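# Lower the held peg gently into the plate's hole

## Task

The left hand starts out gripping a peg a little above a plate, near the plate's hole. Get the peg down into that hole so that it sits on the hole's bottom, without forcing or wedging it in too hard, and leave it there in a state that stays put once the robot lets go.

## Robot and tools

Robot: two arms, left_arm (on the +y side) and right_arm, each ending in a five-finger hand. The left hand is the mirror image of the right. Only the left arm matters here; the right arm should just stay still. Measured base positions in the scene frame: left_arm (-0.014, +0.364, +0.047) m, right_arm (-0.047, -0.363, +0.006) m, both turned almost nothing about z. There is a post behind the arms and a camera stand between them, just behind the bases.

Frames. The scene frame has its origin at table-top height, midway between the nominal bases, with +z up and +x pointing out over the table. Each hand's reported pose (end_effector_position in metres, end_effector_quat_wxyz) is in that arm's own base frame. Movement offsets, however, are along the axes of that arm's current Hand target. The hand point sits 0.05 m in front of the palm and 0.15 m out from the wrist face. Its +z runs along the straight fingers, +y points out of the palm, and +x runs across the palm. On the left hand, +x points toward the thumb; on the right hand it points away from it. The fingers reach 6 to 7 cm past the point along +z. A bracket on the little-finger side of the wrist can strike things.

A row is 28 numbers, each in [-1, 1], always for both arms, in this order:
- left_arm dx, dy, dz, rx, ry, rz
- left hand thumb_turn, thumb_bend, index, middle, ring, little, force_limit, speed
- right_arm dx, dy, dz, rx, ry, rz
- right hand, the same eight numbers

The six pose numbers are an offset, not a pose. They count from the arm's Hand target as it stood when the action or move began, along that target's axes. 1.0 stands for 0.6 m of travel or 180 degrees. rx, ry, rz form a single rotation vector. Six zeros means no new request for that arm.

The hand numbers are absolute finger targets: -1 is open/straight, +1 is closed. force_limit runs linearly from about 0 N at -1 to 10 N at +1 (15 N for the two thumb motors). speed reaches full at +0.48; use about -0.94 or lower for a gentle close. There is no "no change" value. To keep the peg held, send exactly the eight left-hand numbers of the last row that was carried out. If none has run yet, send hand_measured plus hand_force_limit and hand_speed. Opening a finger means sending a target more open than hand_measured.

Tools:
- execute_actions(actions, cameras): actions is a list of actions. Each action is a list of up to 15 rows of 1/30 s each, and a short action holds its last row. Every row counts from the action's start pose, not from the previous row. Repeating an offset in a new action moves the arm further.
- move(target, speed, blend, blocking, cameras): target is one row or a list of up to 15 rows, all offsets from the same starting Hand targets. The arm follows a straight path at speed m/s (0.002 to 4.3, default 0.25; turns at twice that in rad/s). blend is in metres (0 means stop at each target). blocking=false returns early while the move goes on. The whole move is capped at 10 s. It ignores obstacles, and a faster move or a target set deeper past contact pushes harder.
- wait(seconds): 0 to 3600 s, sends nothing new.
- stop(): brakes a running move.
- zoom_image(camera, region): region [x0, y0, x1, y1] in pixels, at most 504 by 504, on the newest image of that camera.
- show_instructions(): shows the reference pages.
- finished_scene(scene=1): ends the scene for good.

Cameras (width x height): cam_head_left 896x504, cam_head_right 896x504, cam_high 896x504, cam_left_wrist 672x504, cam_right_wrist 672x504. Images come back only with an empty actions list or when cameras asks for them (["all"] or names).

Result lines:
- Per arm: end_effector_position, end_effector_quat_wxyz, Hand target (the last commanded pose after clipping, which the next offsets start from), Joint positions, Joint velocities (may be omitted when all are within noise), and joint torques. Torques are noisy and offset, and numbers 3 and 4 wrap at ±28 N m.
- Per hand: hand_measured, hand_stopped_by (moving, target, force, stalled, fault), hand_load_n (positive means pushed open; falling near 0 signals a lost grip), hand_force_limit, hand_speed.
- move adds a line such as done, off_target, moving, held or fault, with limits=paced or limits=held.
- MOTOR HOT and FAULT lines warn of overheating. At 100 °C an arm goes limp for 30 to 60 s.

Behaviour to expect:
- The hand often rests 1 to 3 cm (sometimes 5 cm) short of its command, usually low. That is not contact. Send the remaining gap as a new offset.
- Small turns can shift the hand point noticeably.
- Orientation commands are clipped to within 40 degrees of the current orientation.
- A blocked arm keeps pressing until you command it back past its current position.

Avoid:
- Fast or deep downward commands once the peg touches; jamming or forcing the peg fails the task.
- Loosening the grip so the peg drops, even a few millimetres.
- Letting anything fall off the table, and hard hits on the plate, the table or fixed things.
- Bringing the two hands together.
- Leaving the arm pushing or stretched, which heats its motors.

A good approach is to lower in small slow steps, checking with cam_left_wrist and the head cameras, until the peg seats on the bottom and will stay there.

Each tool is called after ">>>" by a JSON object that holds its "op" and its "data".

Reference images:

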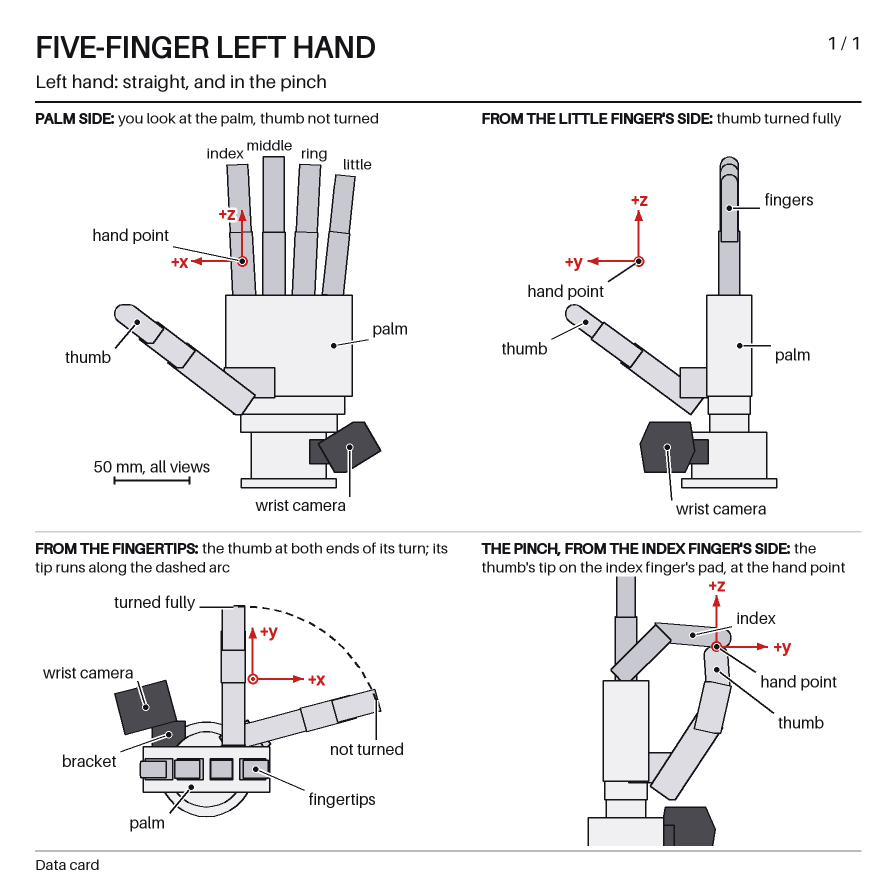

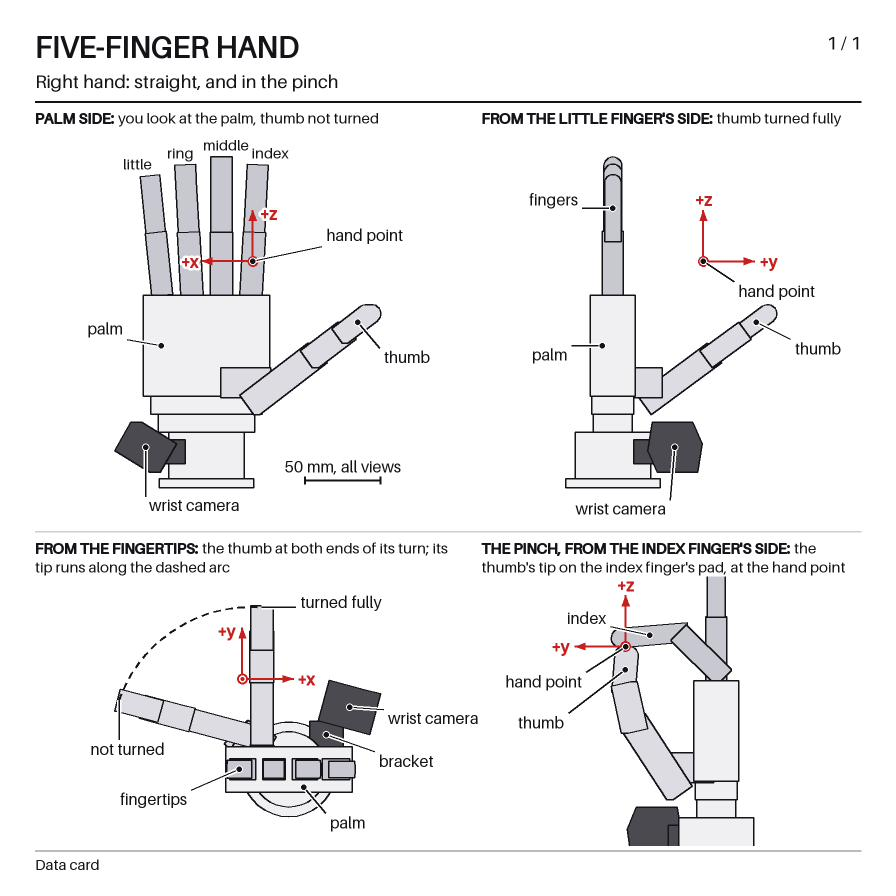

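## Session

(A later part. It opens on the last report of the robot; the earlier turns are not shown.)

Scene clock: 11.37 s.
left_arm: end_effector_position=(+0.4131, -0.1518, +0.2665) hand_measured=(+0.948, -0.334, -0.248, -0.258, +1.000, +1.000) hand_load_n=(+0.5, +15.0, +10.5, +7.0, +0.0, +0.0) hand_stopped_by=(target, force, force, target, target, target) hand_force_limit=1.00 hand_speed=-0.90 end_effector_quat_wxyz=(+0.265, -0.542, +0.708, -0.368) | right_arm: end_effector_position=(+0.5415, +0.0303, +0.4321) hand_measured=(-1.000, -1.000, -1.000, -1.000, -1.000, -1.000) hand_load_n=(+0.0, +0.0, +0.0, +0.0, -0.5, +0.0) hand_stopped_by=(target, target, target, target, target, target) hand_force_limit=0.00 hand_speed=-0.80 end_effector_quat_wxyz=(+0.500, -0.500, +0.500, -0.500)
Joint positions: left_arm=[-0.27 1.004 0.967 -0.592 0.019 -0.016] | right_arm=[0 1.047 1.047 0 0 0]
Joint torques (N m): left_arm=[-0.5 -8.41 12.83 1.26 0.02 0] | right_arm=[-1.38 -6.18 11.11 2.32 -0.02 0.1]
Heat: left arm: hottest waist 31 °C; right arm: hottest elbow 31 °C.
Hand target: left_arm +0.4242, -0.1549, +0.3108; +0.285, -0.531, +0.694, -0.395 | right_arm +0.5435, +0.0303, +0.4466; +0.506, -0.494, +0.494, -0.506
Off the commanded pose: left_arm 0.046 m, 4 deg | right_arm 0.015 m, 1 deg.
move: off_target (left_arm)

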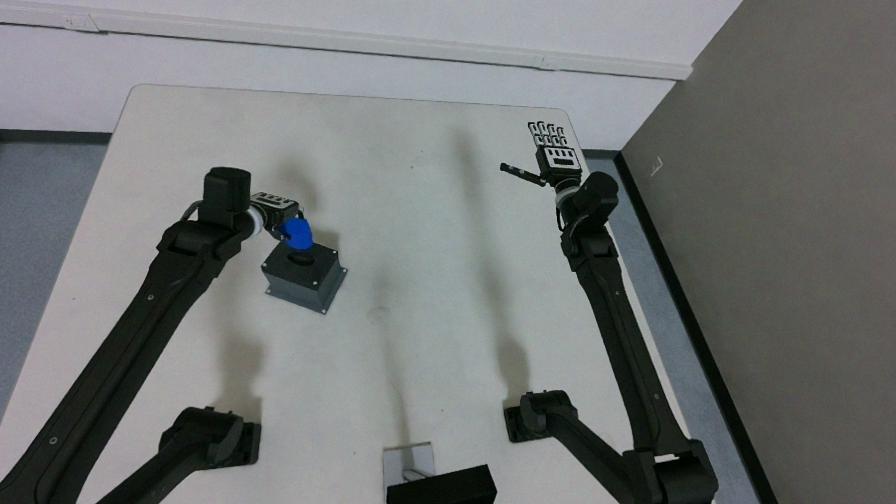

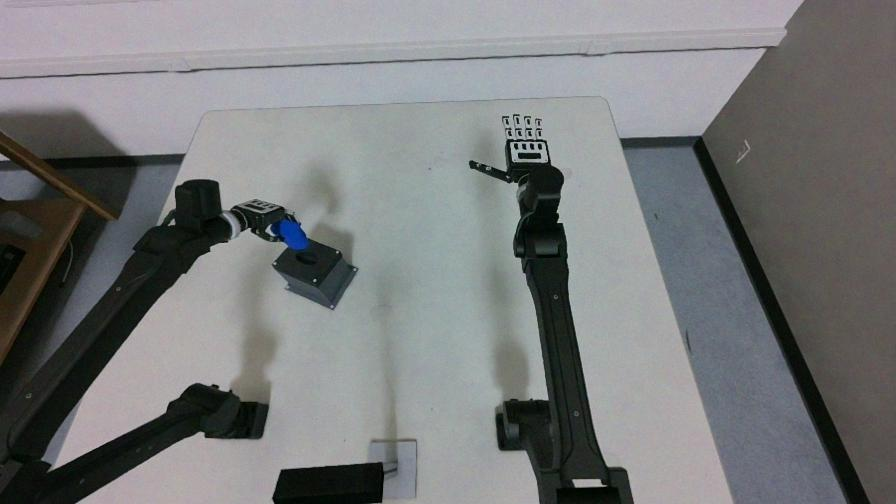

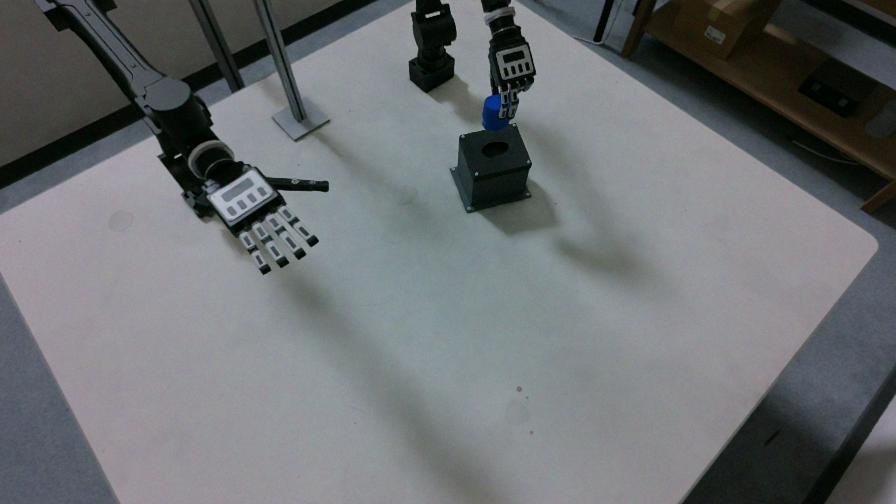

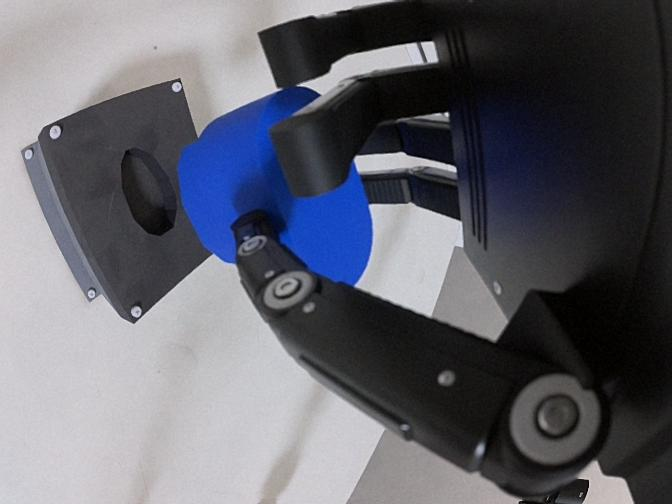

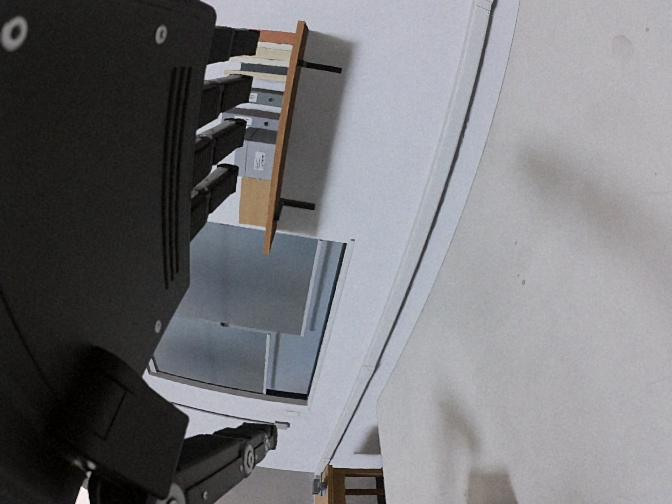

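>>> {"op": "zoom_image", "data": {"camera": "cam_high", "region": [478, 110, 514, 134]}}

>>> {"op": "zoom_image", "data": {"camera": "cam_high", "region": [478, 136, 514, 160]}}

>>> {"op": "zoom_image", "data": {"camera": "cam_head_left", "region": [282, 232, 318, 256]}}

>>> {"op": "zoom_image", "data": {"camera": "cam_head_left", "region": [284, 246, 320, 270]}}

>>> {"op": "zoom_image", "data": {"camera": "cam_head_right", "region": [280, 230, 316, 254]}}

>>> {"op": "zoom_image", "data": {"camera": "cam_head_right", "region": [290, 246, 326, 270]}}

Scaled by 14.000 from the camera's image (finer frame: 1280x720).

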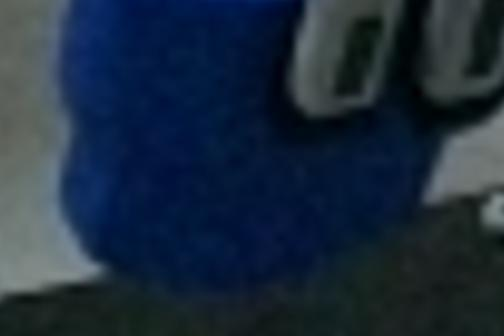

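Scaled by 14.000 from the camera's image (finer frame: 1280x720).

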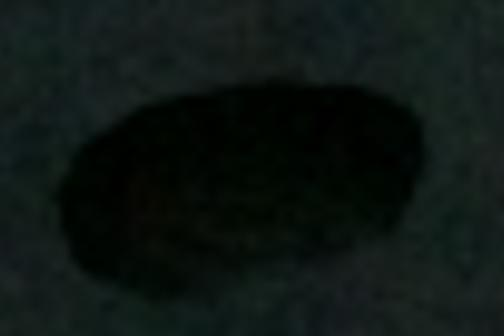

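Scaled by 14.000 from the camera's image (finer frame: 1280x720).

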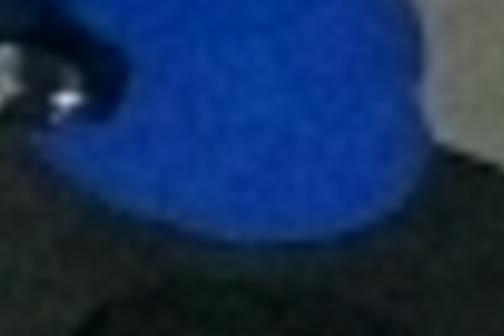

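Scaled by 14.000 from the camera's image (finer frame: 1280x720).

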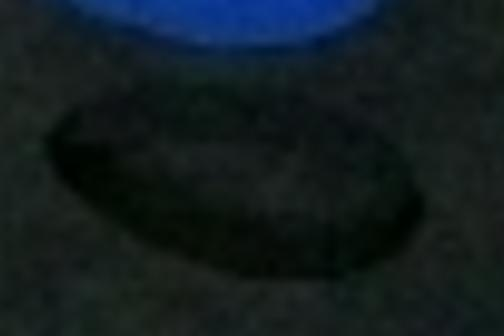

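Scaled by 14.000 from the camera's image (finer frame: 1280x720).

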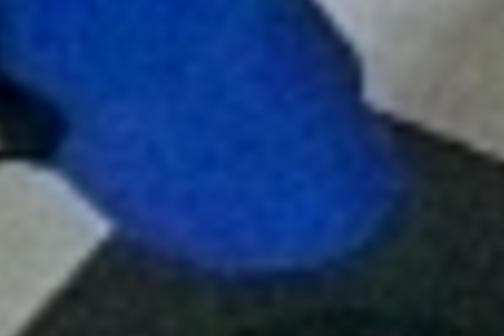

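Scaled by 14.000 from the camera's image (finer frame: 1280x720).

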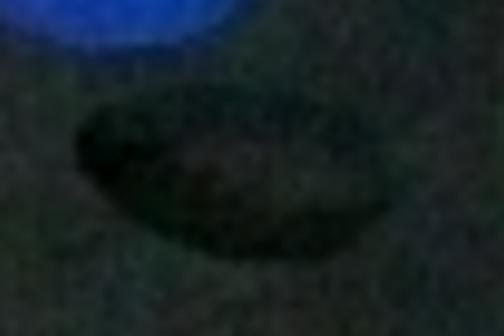

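>>> {"op": "move", "data": {"target": [-0.0179,0.1324,0.0732,0,0,0,0.948,-0.326,-0.246,-0.256,1,1,1,-0.9,0,0,0,0,0,0,-1,-1,-1,-1,-1,-1,0,-0.8], "speed": 0.04, "cameras": ["cam_left_wrist","cam_high","cam_head_left","cam_head_right"]}}

>>> {"op": "zoom_image", "data": {"camera": "cam_left_wrist", "region": [10, 40, 260, 340]}}

>>> {"op": "zoom_image", "data": {"camera": "cam_high", "region": [450, 100, 540, 180]}}

>>> {"op": "zoom_image", "data": {"camera": "cam_head_left", "region": [250, 220, 340, 300]}}

Scene clock: 35.27 s.
left_arm: end_effector_position=(+0.4158, -0.1492, +0.2151) hand_measured=(+0.948, -0.334, -0.248, -0.258, +1.000, +1.000) hand_load_n=(+0.5, +15.0, +10.5, +7.0, +0.0, +0.0) hand_stopped_by=(target, force, force, target, target, target) hand_force_limit=1.00 hand_speed=-0.90 end_effector_quat_wxyz=(+0.273, -0.535, +0.699, -0.387) | right_arm: end_effector_position=(+0.5415, +0.0303, +0.4321) hand_measured=(-1.000, -1.000, -1.000, -1.000, -1.000, -1.000) hand_load_n=(+0.0, +0.0, +0.0, +0.0, -0.5, +0.0) hand_stopped_by=(target, target, target, target, target, target) hand_force_limit=0.00 hand_speed=-0.80 end_effector_quat_wxyz=(+0.500, -0.500, +0.500, -0.500)
Joint positions: left_arm=[-0.255 1.004 0.808 -0.389 0.04 -0.012] | right_arm=[0 1.047 1.047 0 0 0]
Joint torques (N m): left_arm=[0.03 -7.3 7.73 2.89 0.12 0.1] | right_arm=[-1.44 -6.36 11.11 2.32 -0.03 0.1]
Heat: left arm: hottest elbow 38 °C; right arm: hottest elbow 35 °C.
Hand target: left_arm +0.4221, -0.1455, +0.2197; +0.284, -0.531, +0.694, -0.395 | right_arm +0.5435, +0.0303, +0.4466; +0.506, -0.494, +0.494, -0.506
Off the commanded pose: left_arm 0.009 m, 2 deg | right_arm 0.015 m, 1 deg.
move: done
Images, in order (width x height): cam_head_left 896x504, cam_head_right 896x504, cam_high 896x504, cam_left_wrist 672x504.

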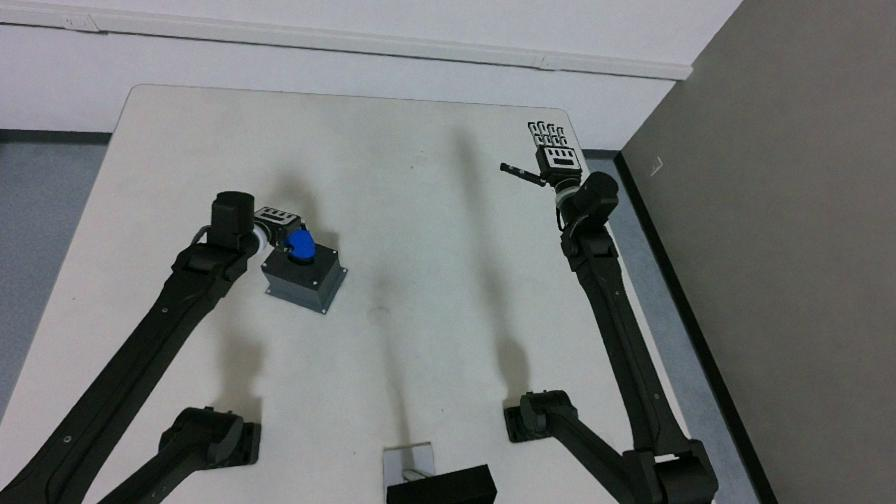

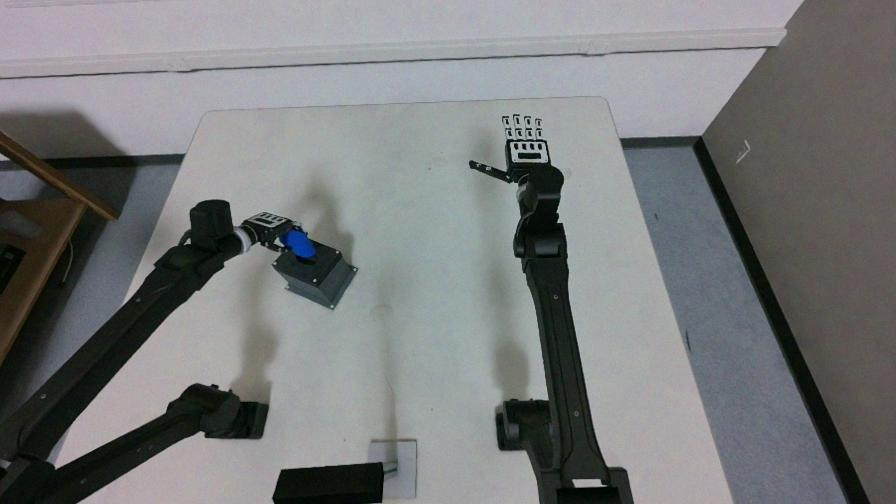

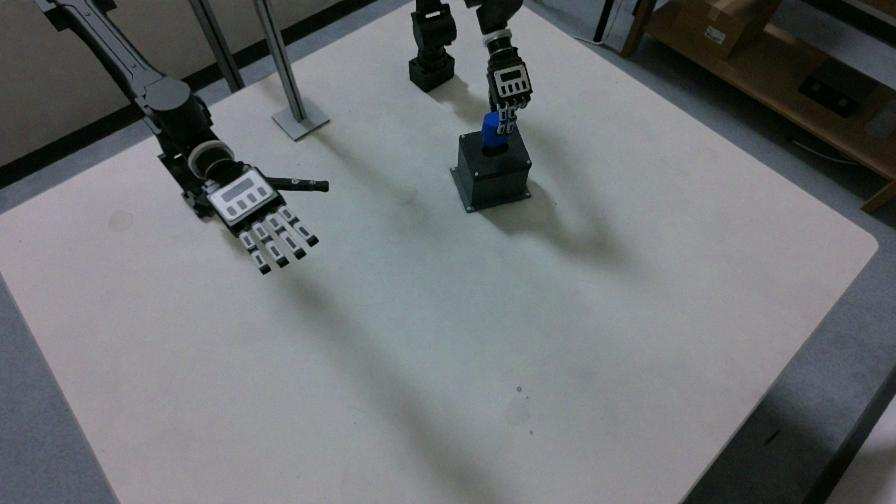

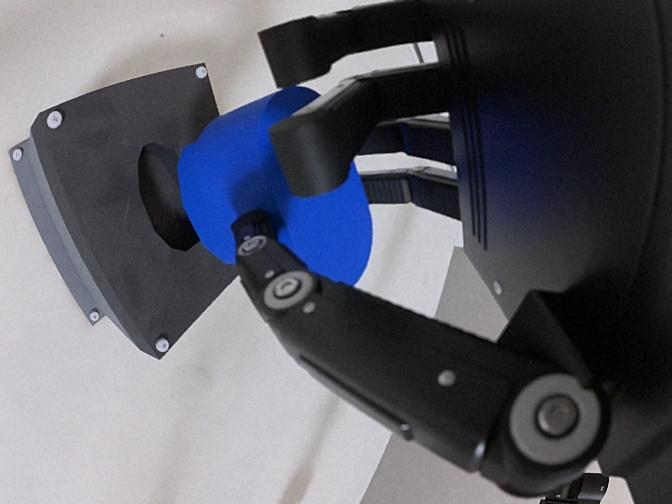

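Scaled by 1.680 from the camera's image (finer frame: 960x720).

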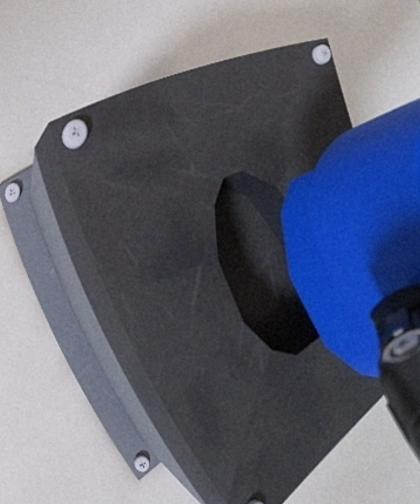

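Scaled by 5.600 from the camera's image (finer frame: 1280x720).

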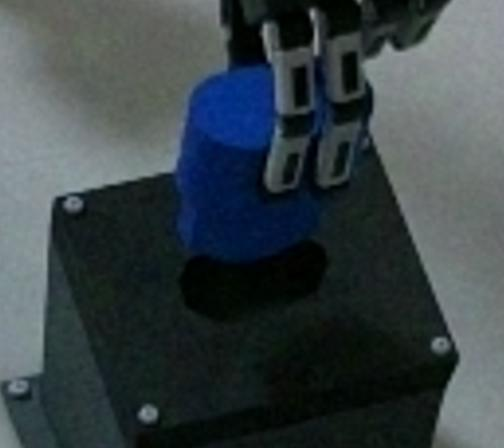

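Scaled by 5.600 from the camera's image (finer frame: 1280x720).

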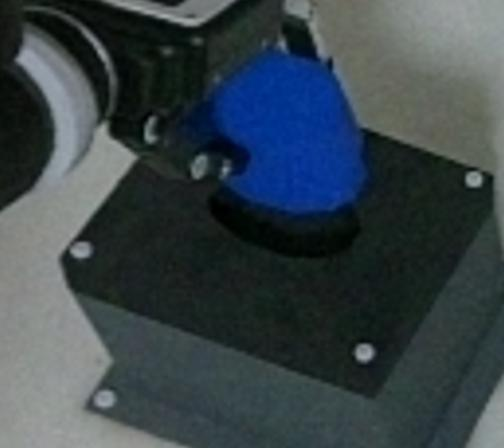

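>>> {"op": "move", "data": {"target": [-0.001,0.0355,0.022,0,0,0,0.948,-0.326,-0.246,-0.256,1,1,1,-0.9,0,0,0,0,0,0,-1,-1,-1,-1,-1,-1,0,-0.8], "speed": 0.03, "cameras": ["cam_left_wrist","cam_high","cam_head_left","cam_head_right"]}}

>>> {"op": "zoom_image", "data": {"camera": "cam_left_wrist", "region": [110, 80, 260, 290]}}

>>> {"op": "zoom_image", "data": {"camera": "cam_high", "region": [470, 120, 520, 170]}}

>>> {"op": "zoom_image", "data": {"camera": "cam_head_left", "region": [275, 235, 325, 285]}}

>>> {"op": "zoom_image", "data": {"camera": "cam_head_right", "region": [280, 235, 330, 285]}}

Scene clock: 37.07 s.
left_arm: end_effector_position=(+0.4154, -0.1491, +0.1926) hand_measured=(+0.948, -0.334, -0.248, -0.258, +1.000, +1.000) hand_load_n=(+0.5, +15.5, +10.0, +7.5, +0.0, +0.0) hand_stopped_by=(target, force, force, target, target, target) hand_force_limit=1.00 hand_speed=-0.90 end_effector_quat_wxyz=(+0.275, -0.534, +0.698, -0.389) | right_arm: end_effector_position=(+0.5415, +0.0303, +0.4321) hand_measured=(-1.000, -1.000, -1.000, -1.000, -1.000, -1.000) hand_load_n=(+0.0, +0.0, +0.0, +0.0, +0.0, +0.0) hand_stopped_by=(target, target, target, target, target, target) hand_force_limit=0.00 hand_speed=-0.80 end_effector_quat_wxyz=(+0.500, -0.500, +0.500, -0.500)
Joint positions: left_arm=[-0.255 1.016 0.752 -0.315 0.04 -0.012] | right_arm=[0 1.047 1.047 0 0 0]
Joint torques (N m): left_arm=[0.21 -6.71 7.62 2.88 0.11 0.09] | right_arm=[-1.38 -6.12 11.14 2.33 -0.02 0.1]
Heat: left arm: hottest elbow 38 °C; right arm: hottest elbow 35 °C.
Hand target: left_arm +0.4222, -0.1455, +0.1948; +0.285, -0.531, +0.694, -0.395 | right_arm +0.5435, +0.0303, +0.4466; +0.506, -0.494, +0.494, -0.506
Off the commanded pose: left_arm 0.008 m, 1 deg | right_arm 0.015 m, 1 deg.
move: done
Images, in order (width x height): cam_head_left 896x504, cam_head_right 896x504, cam_high 896x504, cam_left_wrist 672x504.

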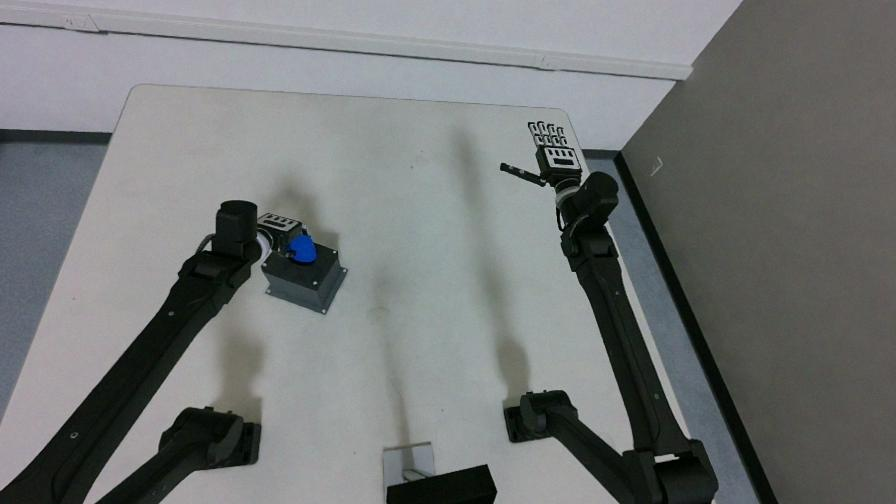

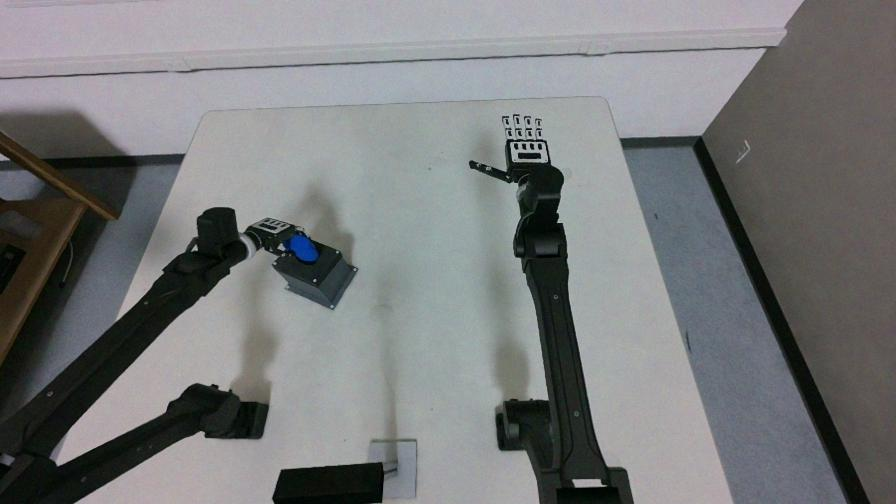

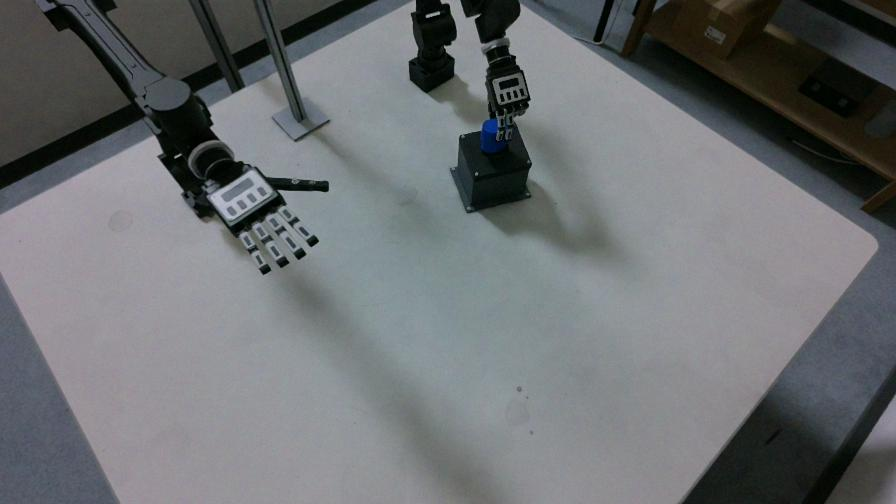

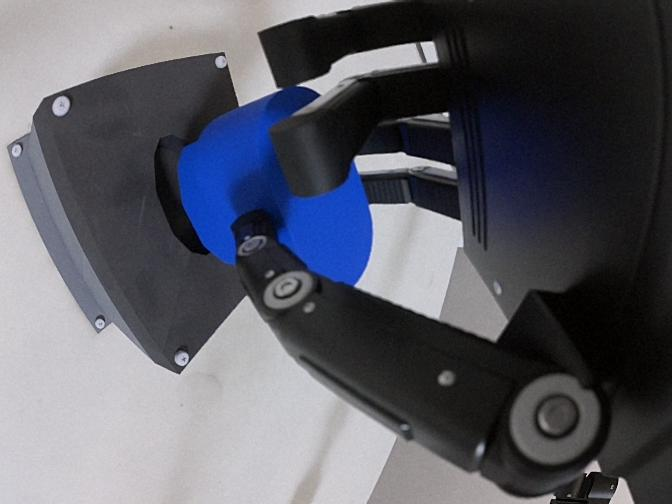

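Scaled by 2.400 from the camera's image (finer frame: 960x720).

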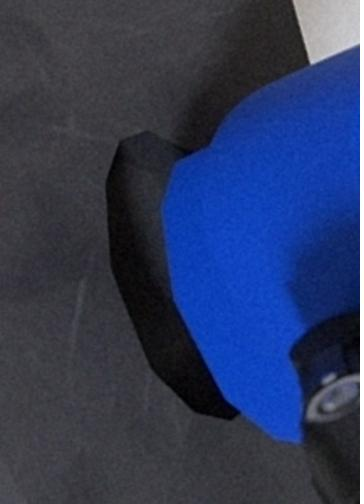

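Scaled by 10.080 from the camera's image (finer frame: 1280x720).

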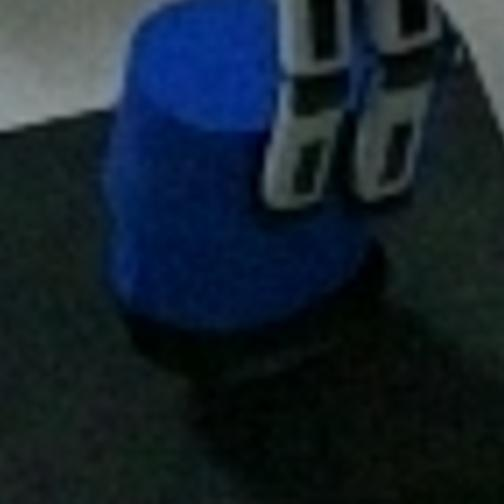

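Scaled by 10.080 from the camera's image (finer frame: 1280x720).

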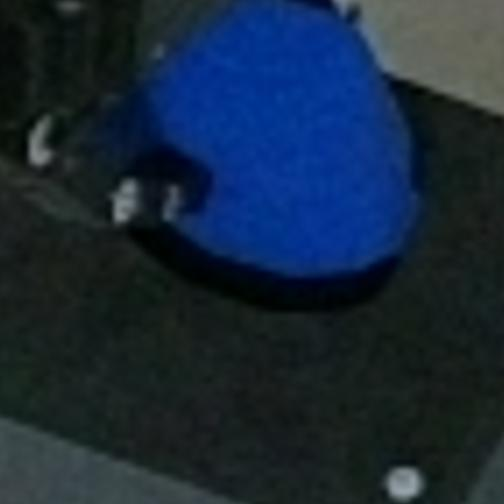

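Scaled by 10.080 from the camera's image (finer frame: 1280x720).

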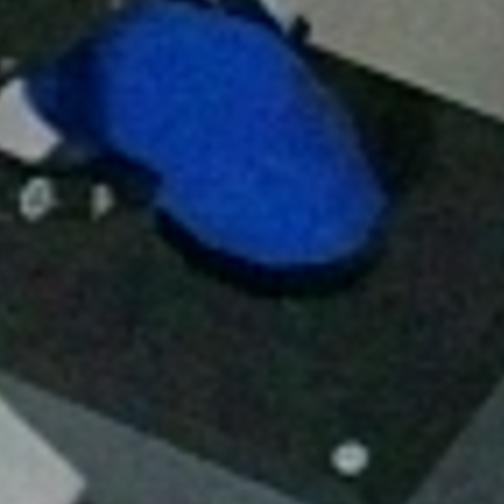

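>>> {"op": "move", "data": {"target": [-0.0079,0.0028,-0.005,0,0,0,0.948,-0.326,-0.246,-0.256,1,1,1,-0.9,0,0,0,0,0,0,-1,-1,-1,-1,-1,-1,0,-0.8], "speed": 0.03}}

Scene clock: 38.93 s.
left_arm: end_effector_position=(+0.4150, -0.1436, +0.1893) hand_measured=(+0.948, -0.334, -0.248, -0.258, +1.000, +1.000) hand_load_n=(+0.5, +15.5, +10.0, +7.0, +0.0, +0.0) hand_stopped_by=(target, force, force, target, target, target) hand_force_limit=1.00 hand_speed=-0.90 end_effector_quat_wxyz=(+0.273, -0.536, +0.699, -0.387) | right_arm: end_effector_position=(+0.5415, +0.0303, +0.4321) hand_measured=(-1.000, -1.000, -1.000, -1.000, -1.000, -1.000) hand_load_n=(+0.0, +0.0, +0.0, +0.0, +0.0, -0.5) hand_stopped_by=(target, target, target, target, target, target) hand_force_limit=0.00 hand_speed=-0.80 end_effector_quat_wxyz=(+0.500, -0.500, +0.500, -0.500)
Joint positions: left_arm=[-0.238 1.016 0.746 -0.315 0.053 -0.004] | right_arm=[0 1.047 1.047 0 0 0]
Joint torques (N m): left_arm=[0.09 -7.47 7.68 2.73 0.11 0.11] | right_arm=[-1.44 -6.18 11.11 2.33 -0.02 0.1]
Heat: left arm: hottest elbow 38 °C; right arm: hottest elbow 35 °C.
Hand target: left_arm +0.4202, -0.1399, +0.1949; +0.285, -0.531, +0.694, -0.395 | right_arm +0.5435, +0.0303, +0.4466; +0.506, -0.494, +0.494, -0.506
Off the commanded pose: left_arm 0.008 m, 2 deg | right_arm 0.015 m, 1 deg.
move: done

>>> {"op": "move", "data": {"target": [-0.0003,0.01135,0.00703,0,0,0,0.948,-0.326,-0.246,-0.256,1,1,1,-0.9,0,0,0,0,0,0,-1,-1,-1,-1,-1,-1,0,-0.8], "speed": 0.02, "cameras": ["cam_left_wrist","cam_high","cam_head_left","cam_head_right"]}}

>>> {"op": "zoom_image", "data": {"camera": "cam_left_wrist", "region": [110, 80, 260, 290]}}

>>> {"op": "zoom_image", "data": {"camera": "cam_high", "region": [470, 120, 520, 170]}}

>>> {"op": "zoom_image", "data": {"camera": "cam_head_left", "region": [275, 235, 325, 285]}}

>>> {"op": "zoom_image", "data": {"camera": "cam_head_right", "region": [280, 235, 330, 285]}}

Scene clock: 40.13 s.
left_arm: end_effector_position=(+0.4139, -0.1433, +0.1837) hand_measured=(+0.948, -0.334, -0.248, -0.258, +1.000, +1.000) hand_load_n=(+0.5, +15.0, +10.5, +7.0, +0.0, +0.0) hand_stopped_by=(target, force, force, target, target, target) hand_force_limit=1.00 hand_speed=-0.90 end_effector_quat_wxyz=(+0.275, -0.535, +0.698, -0.388) | right_arm: end_effector_position=(+0.5415, +0.0303, +0.4321) hand_measured=(-1.000, -1.000, -1.000, -1.000, -1.000, -1.000) hand_load_n=(+0.0, +0.0, +0.0, +0.0, +0.0, +0.0) hand_stopped_by=(target, target, target, target, target, target) hand_force_limit=0.00 hand_speed=-0.80 end_effector_quat_wxyz=(+0.500, -0.500, +0.500, -0.500)
Joint positions: left_arm=[-0.238 1.016 0.729 -0.294 0.053 -0.003] | right_arm=[0 1.047 1.047 0 0 0]
Joint torques (N m): left_arm=[0.26 -6.89 7.6 2.85 0.13 0.09] | right_arm=[-1.38 -6.18 11.12 2.32 -0.02 0.1]
Heat: left arm: hottest elbow 38 °C; right arm: hottest elbow 35 °C.
Hand target: left_arm +0.4202, -0.1399, +0.1867; +0.285, -0.531, +0.694, -0.395 | right_arm +0.5435, +0.0303, +0.4466; +0.506, -0.494, +0.494, -0.506
Off the commanded pose: left_arm 0.008 m, 2 deg | right_arm 0.015 m, 1 deg.
move: done
Images, in order (width x height): cam_head_left 896x504, cam_head_right 896x504, cam_high 896x504, cam_left_wrist 672x504.

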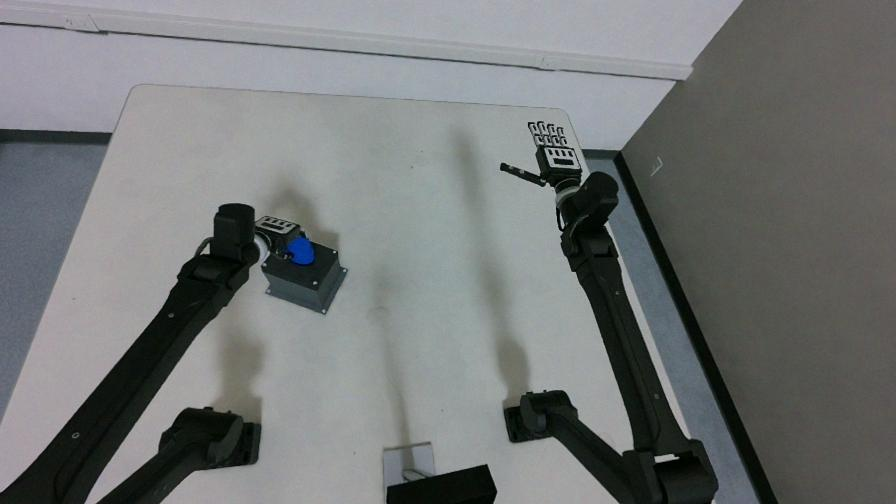

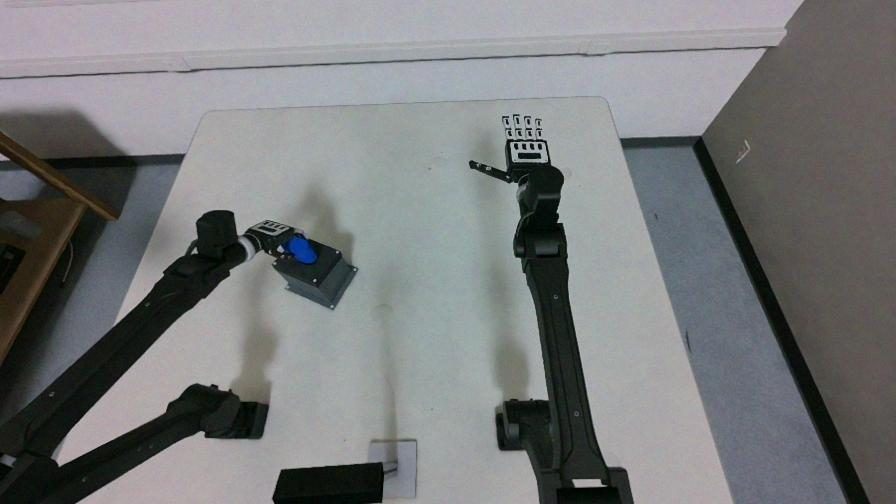

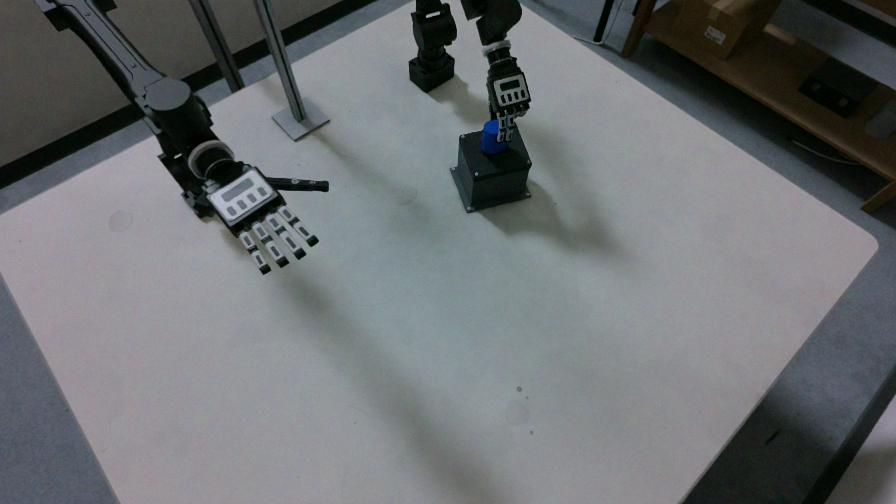

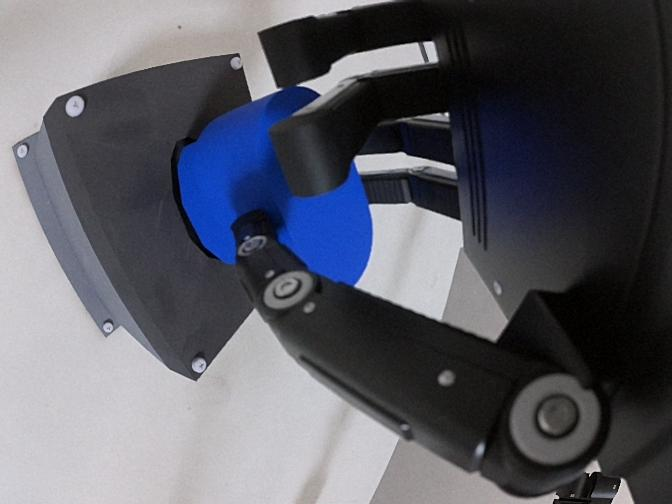

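Scaled by 2.400 from the camera's image (finer frame: 960x720).

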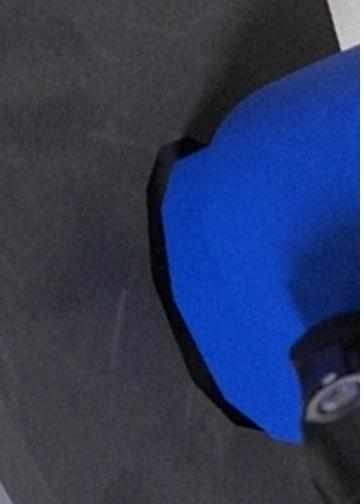

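Scaled by 10.080 from the camera's image (finer frame: 1280x720).

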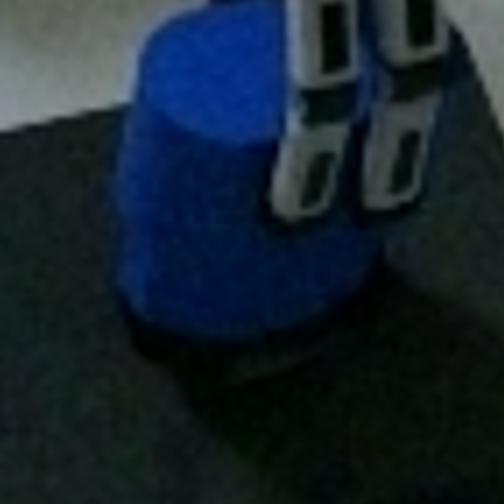

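Scaled by 10.080 from the camera's image (finer frame: 1280x720).

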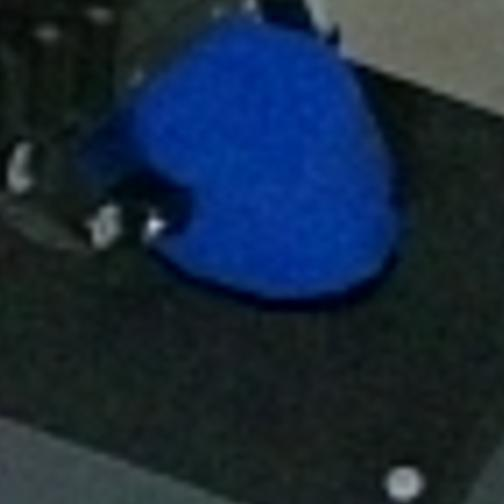

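Scaled by 10.080 from the camera's image (finer frame: 1280x720).

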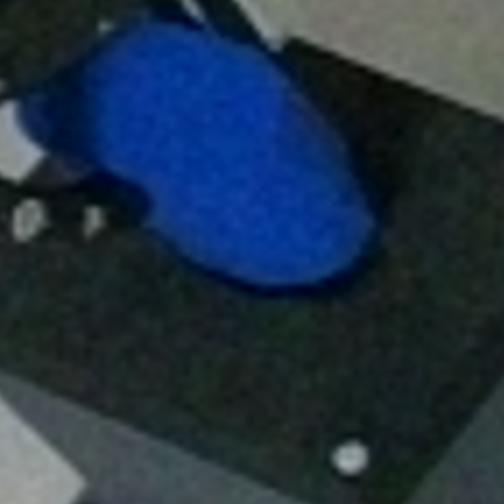

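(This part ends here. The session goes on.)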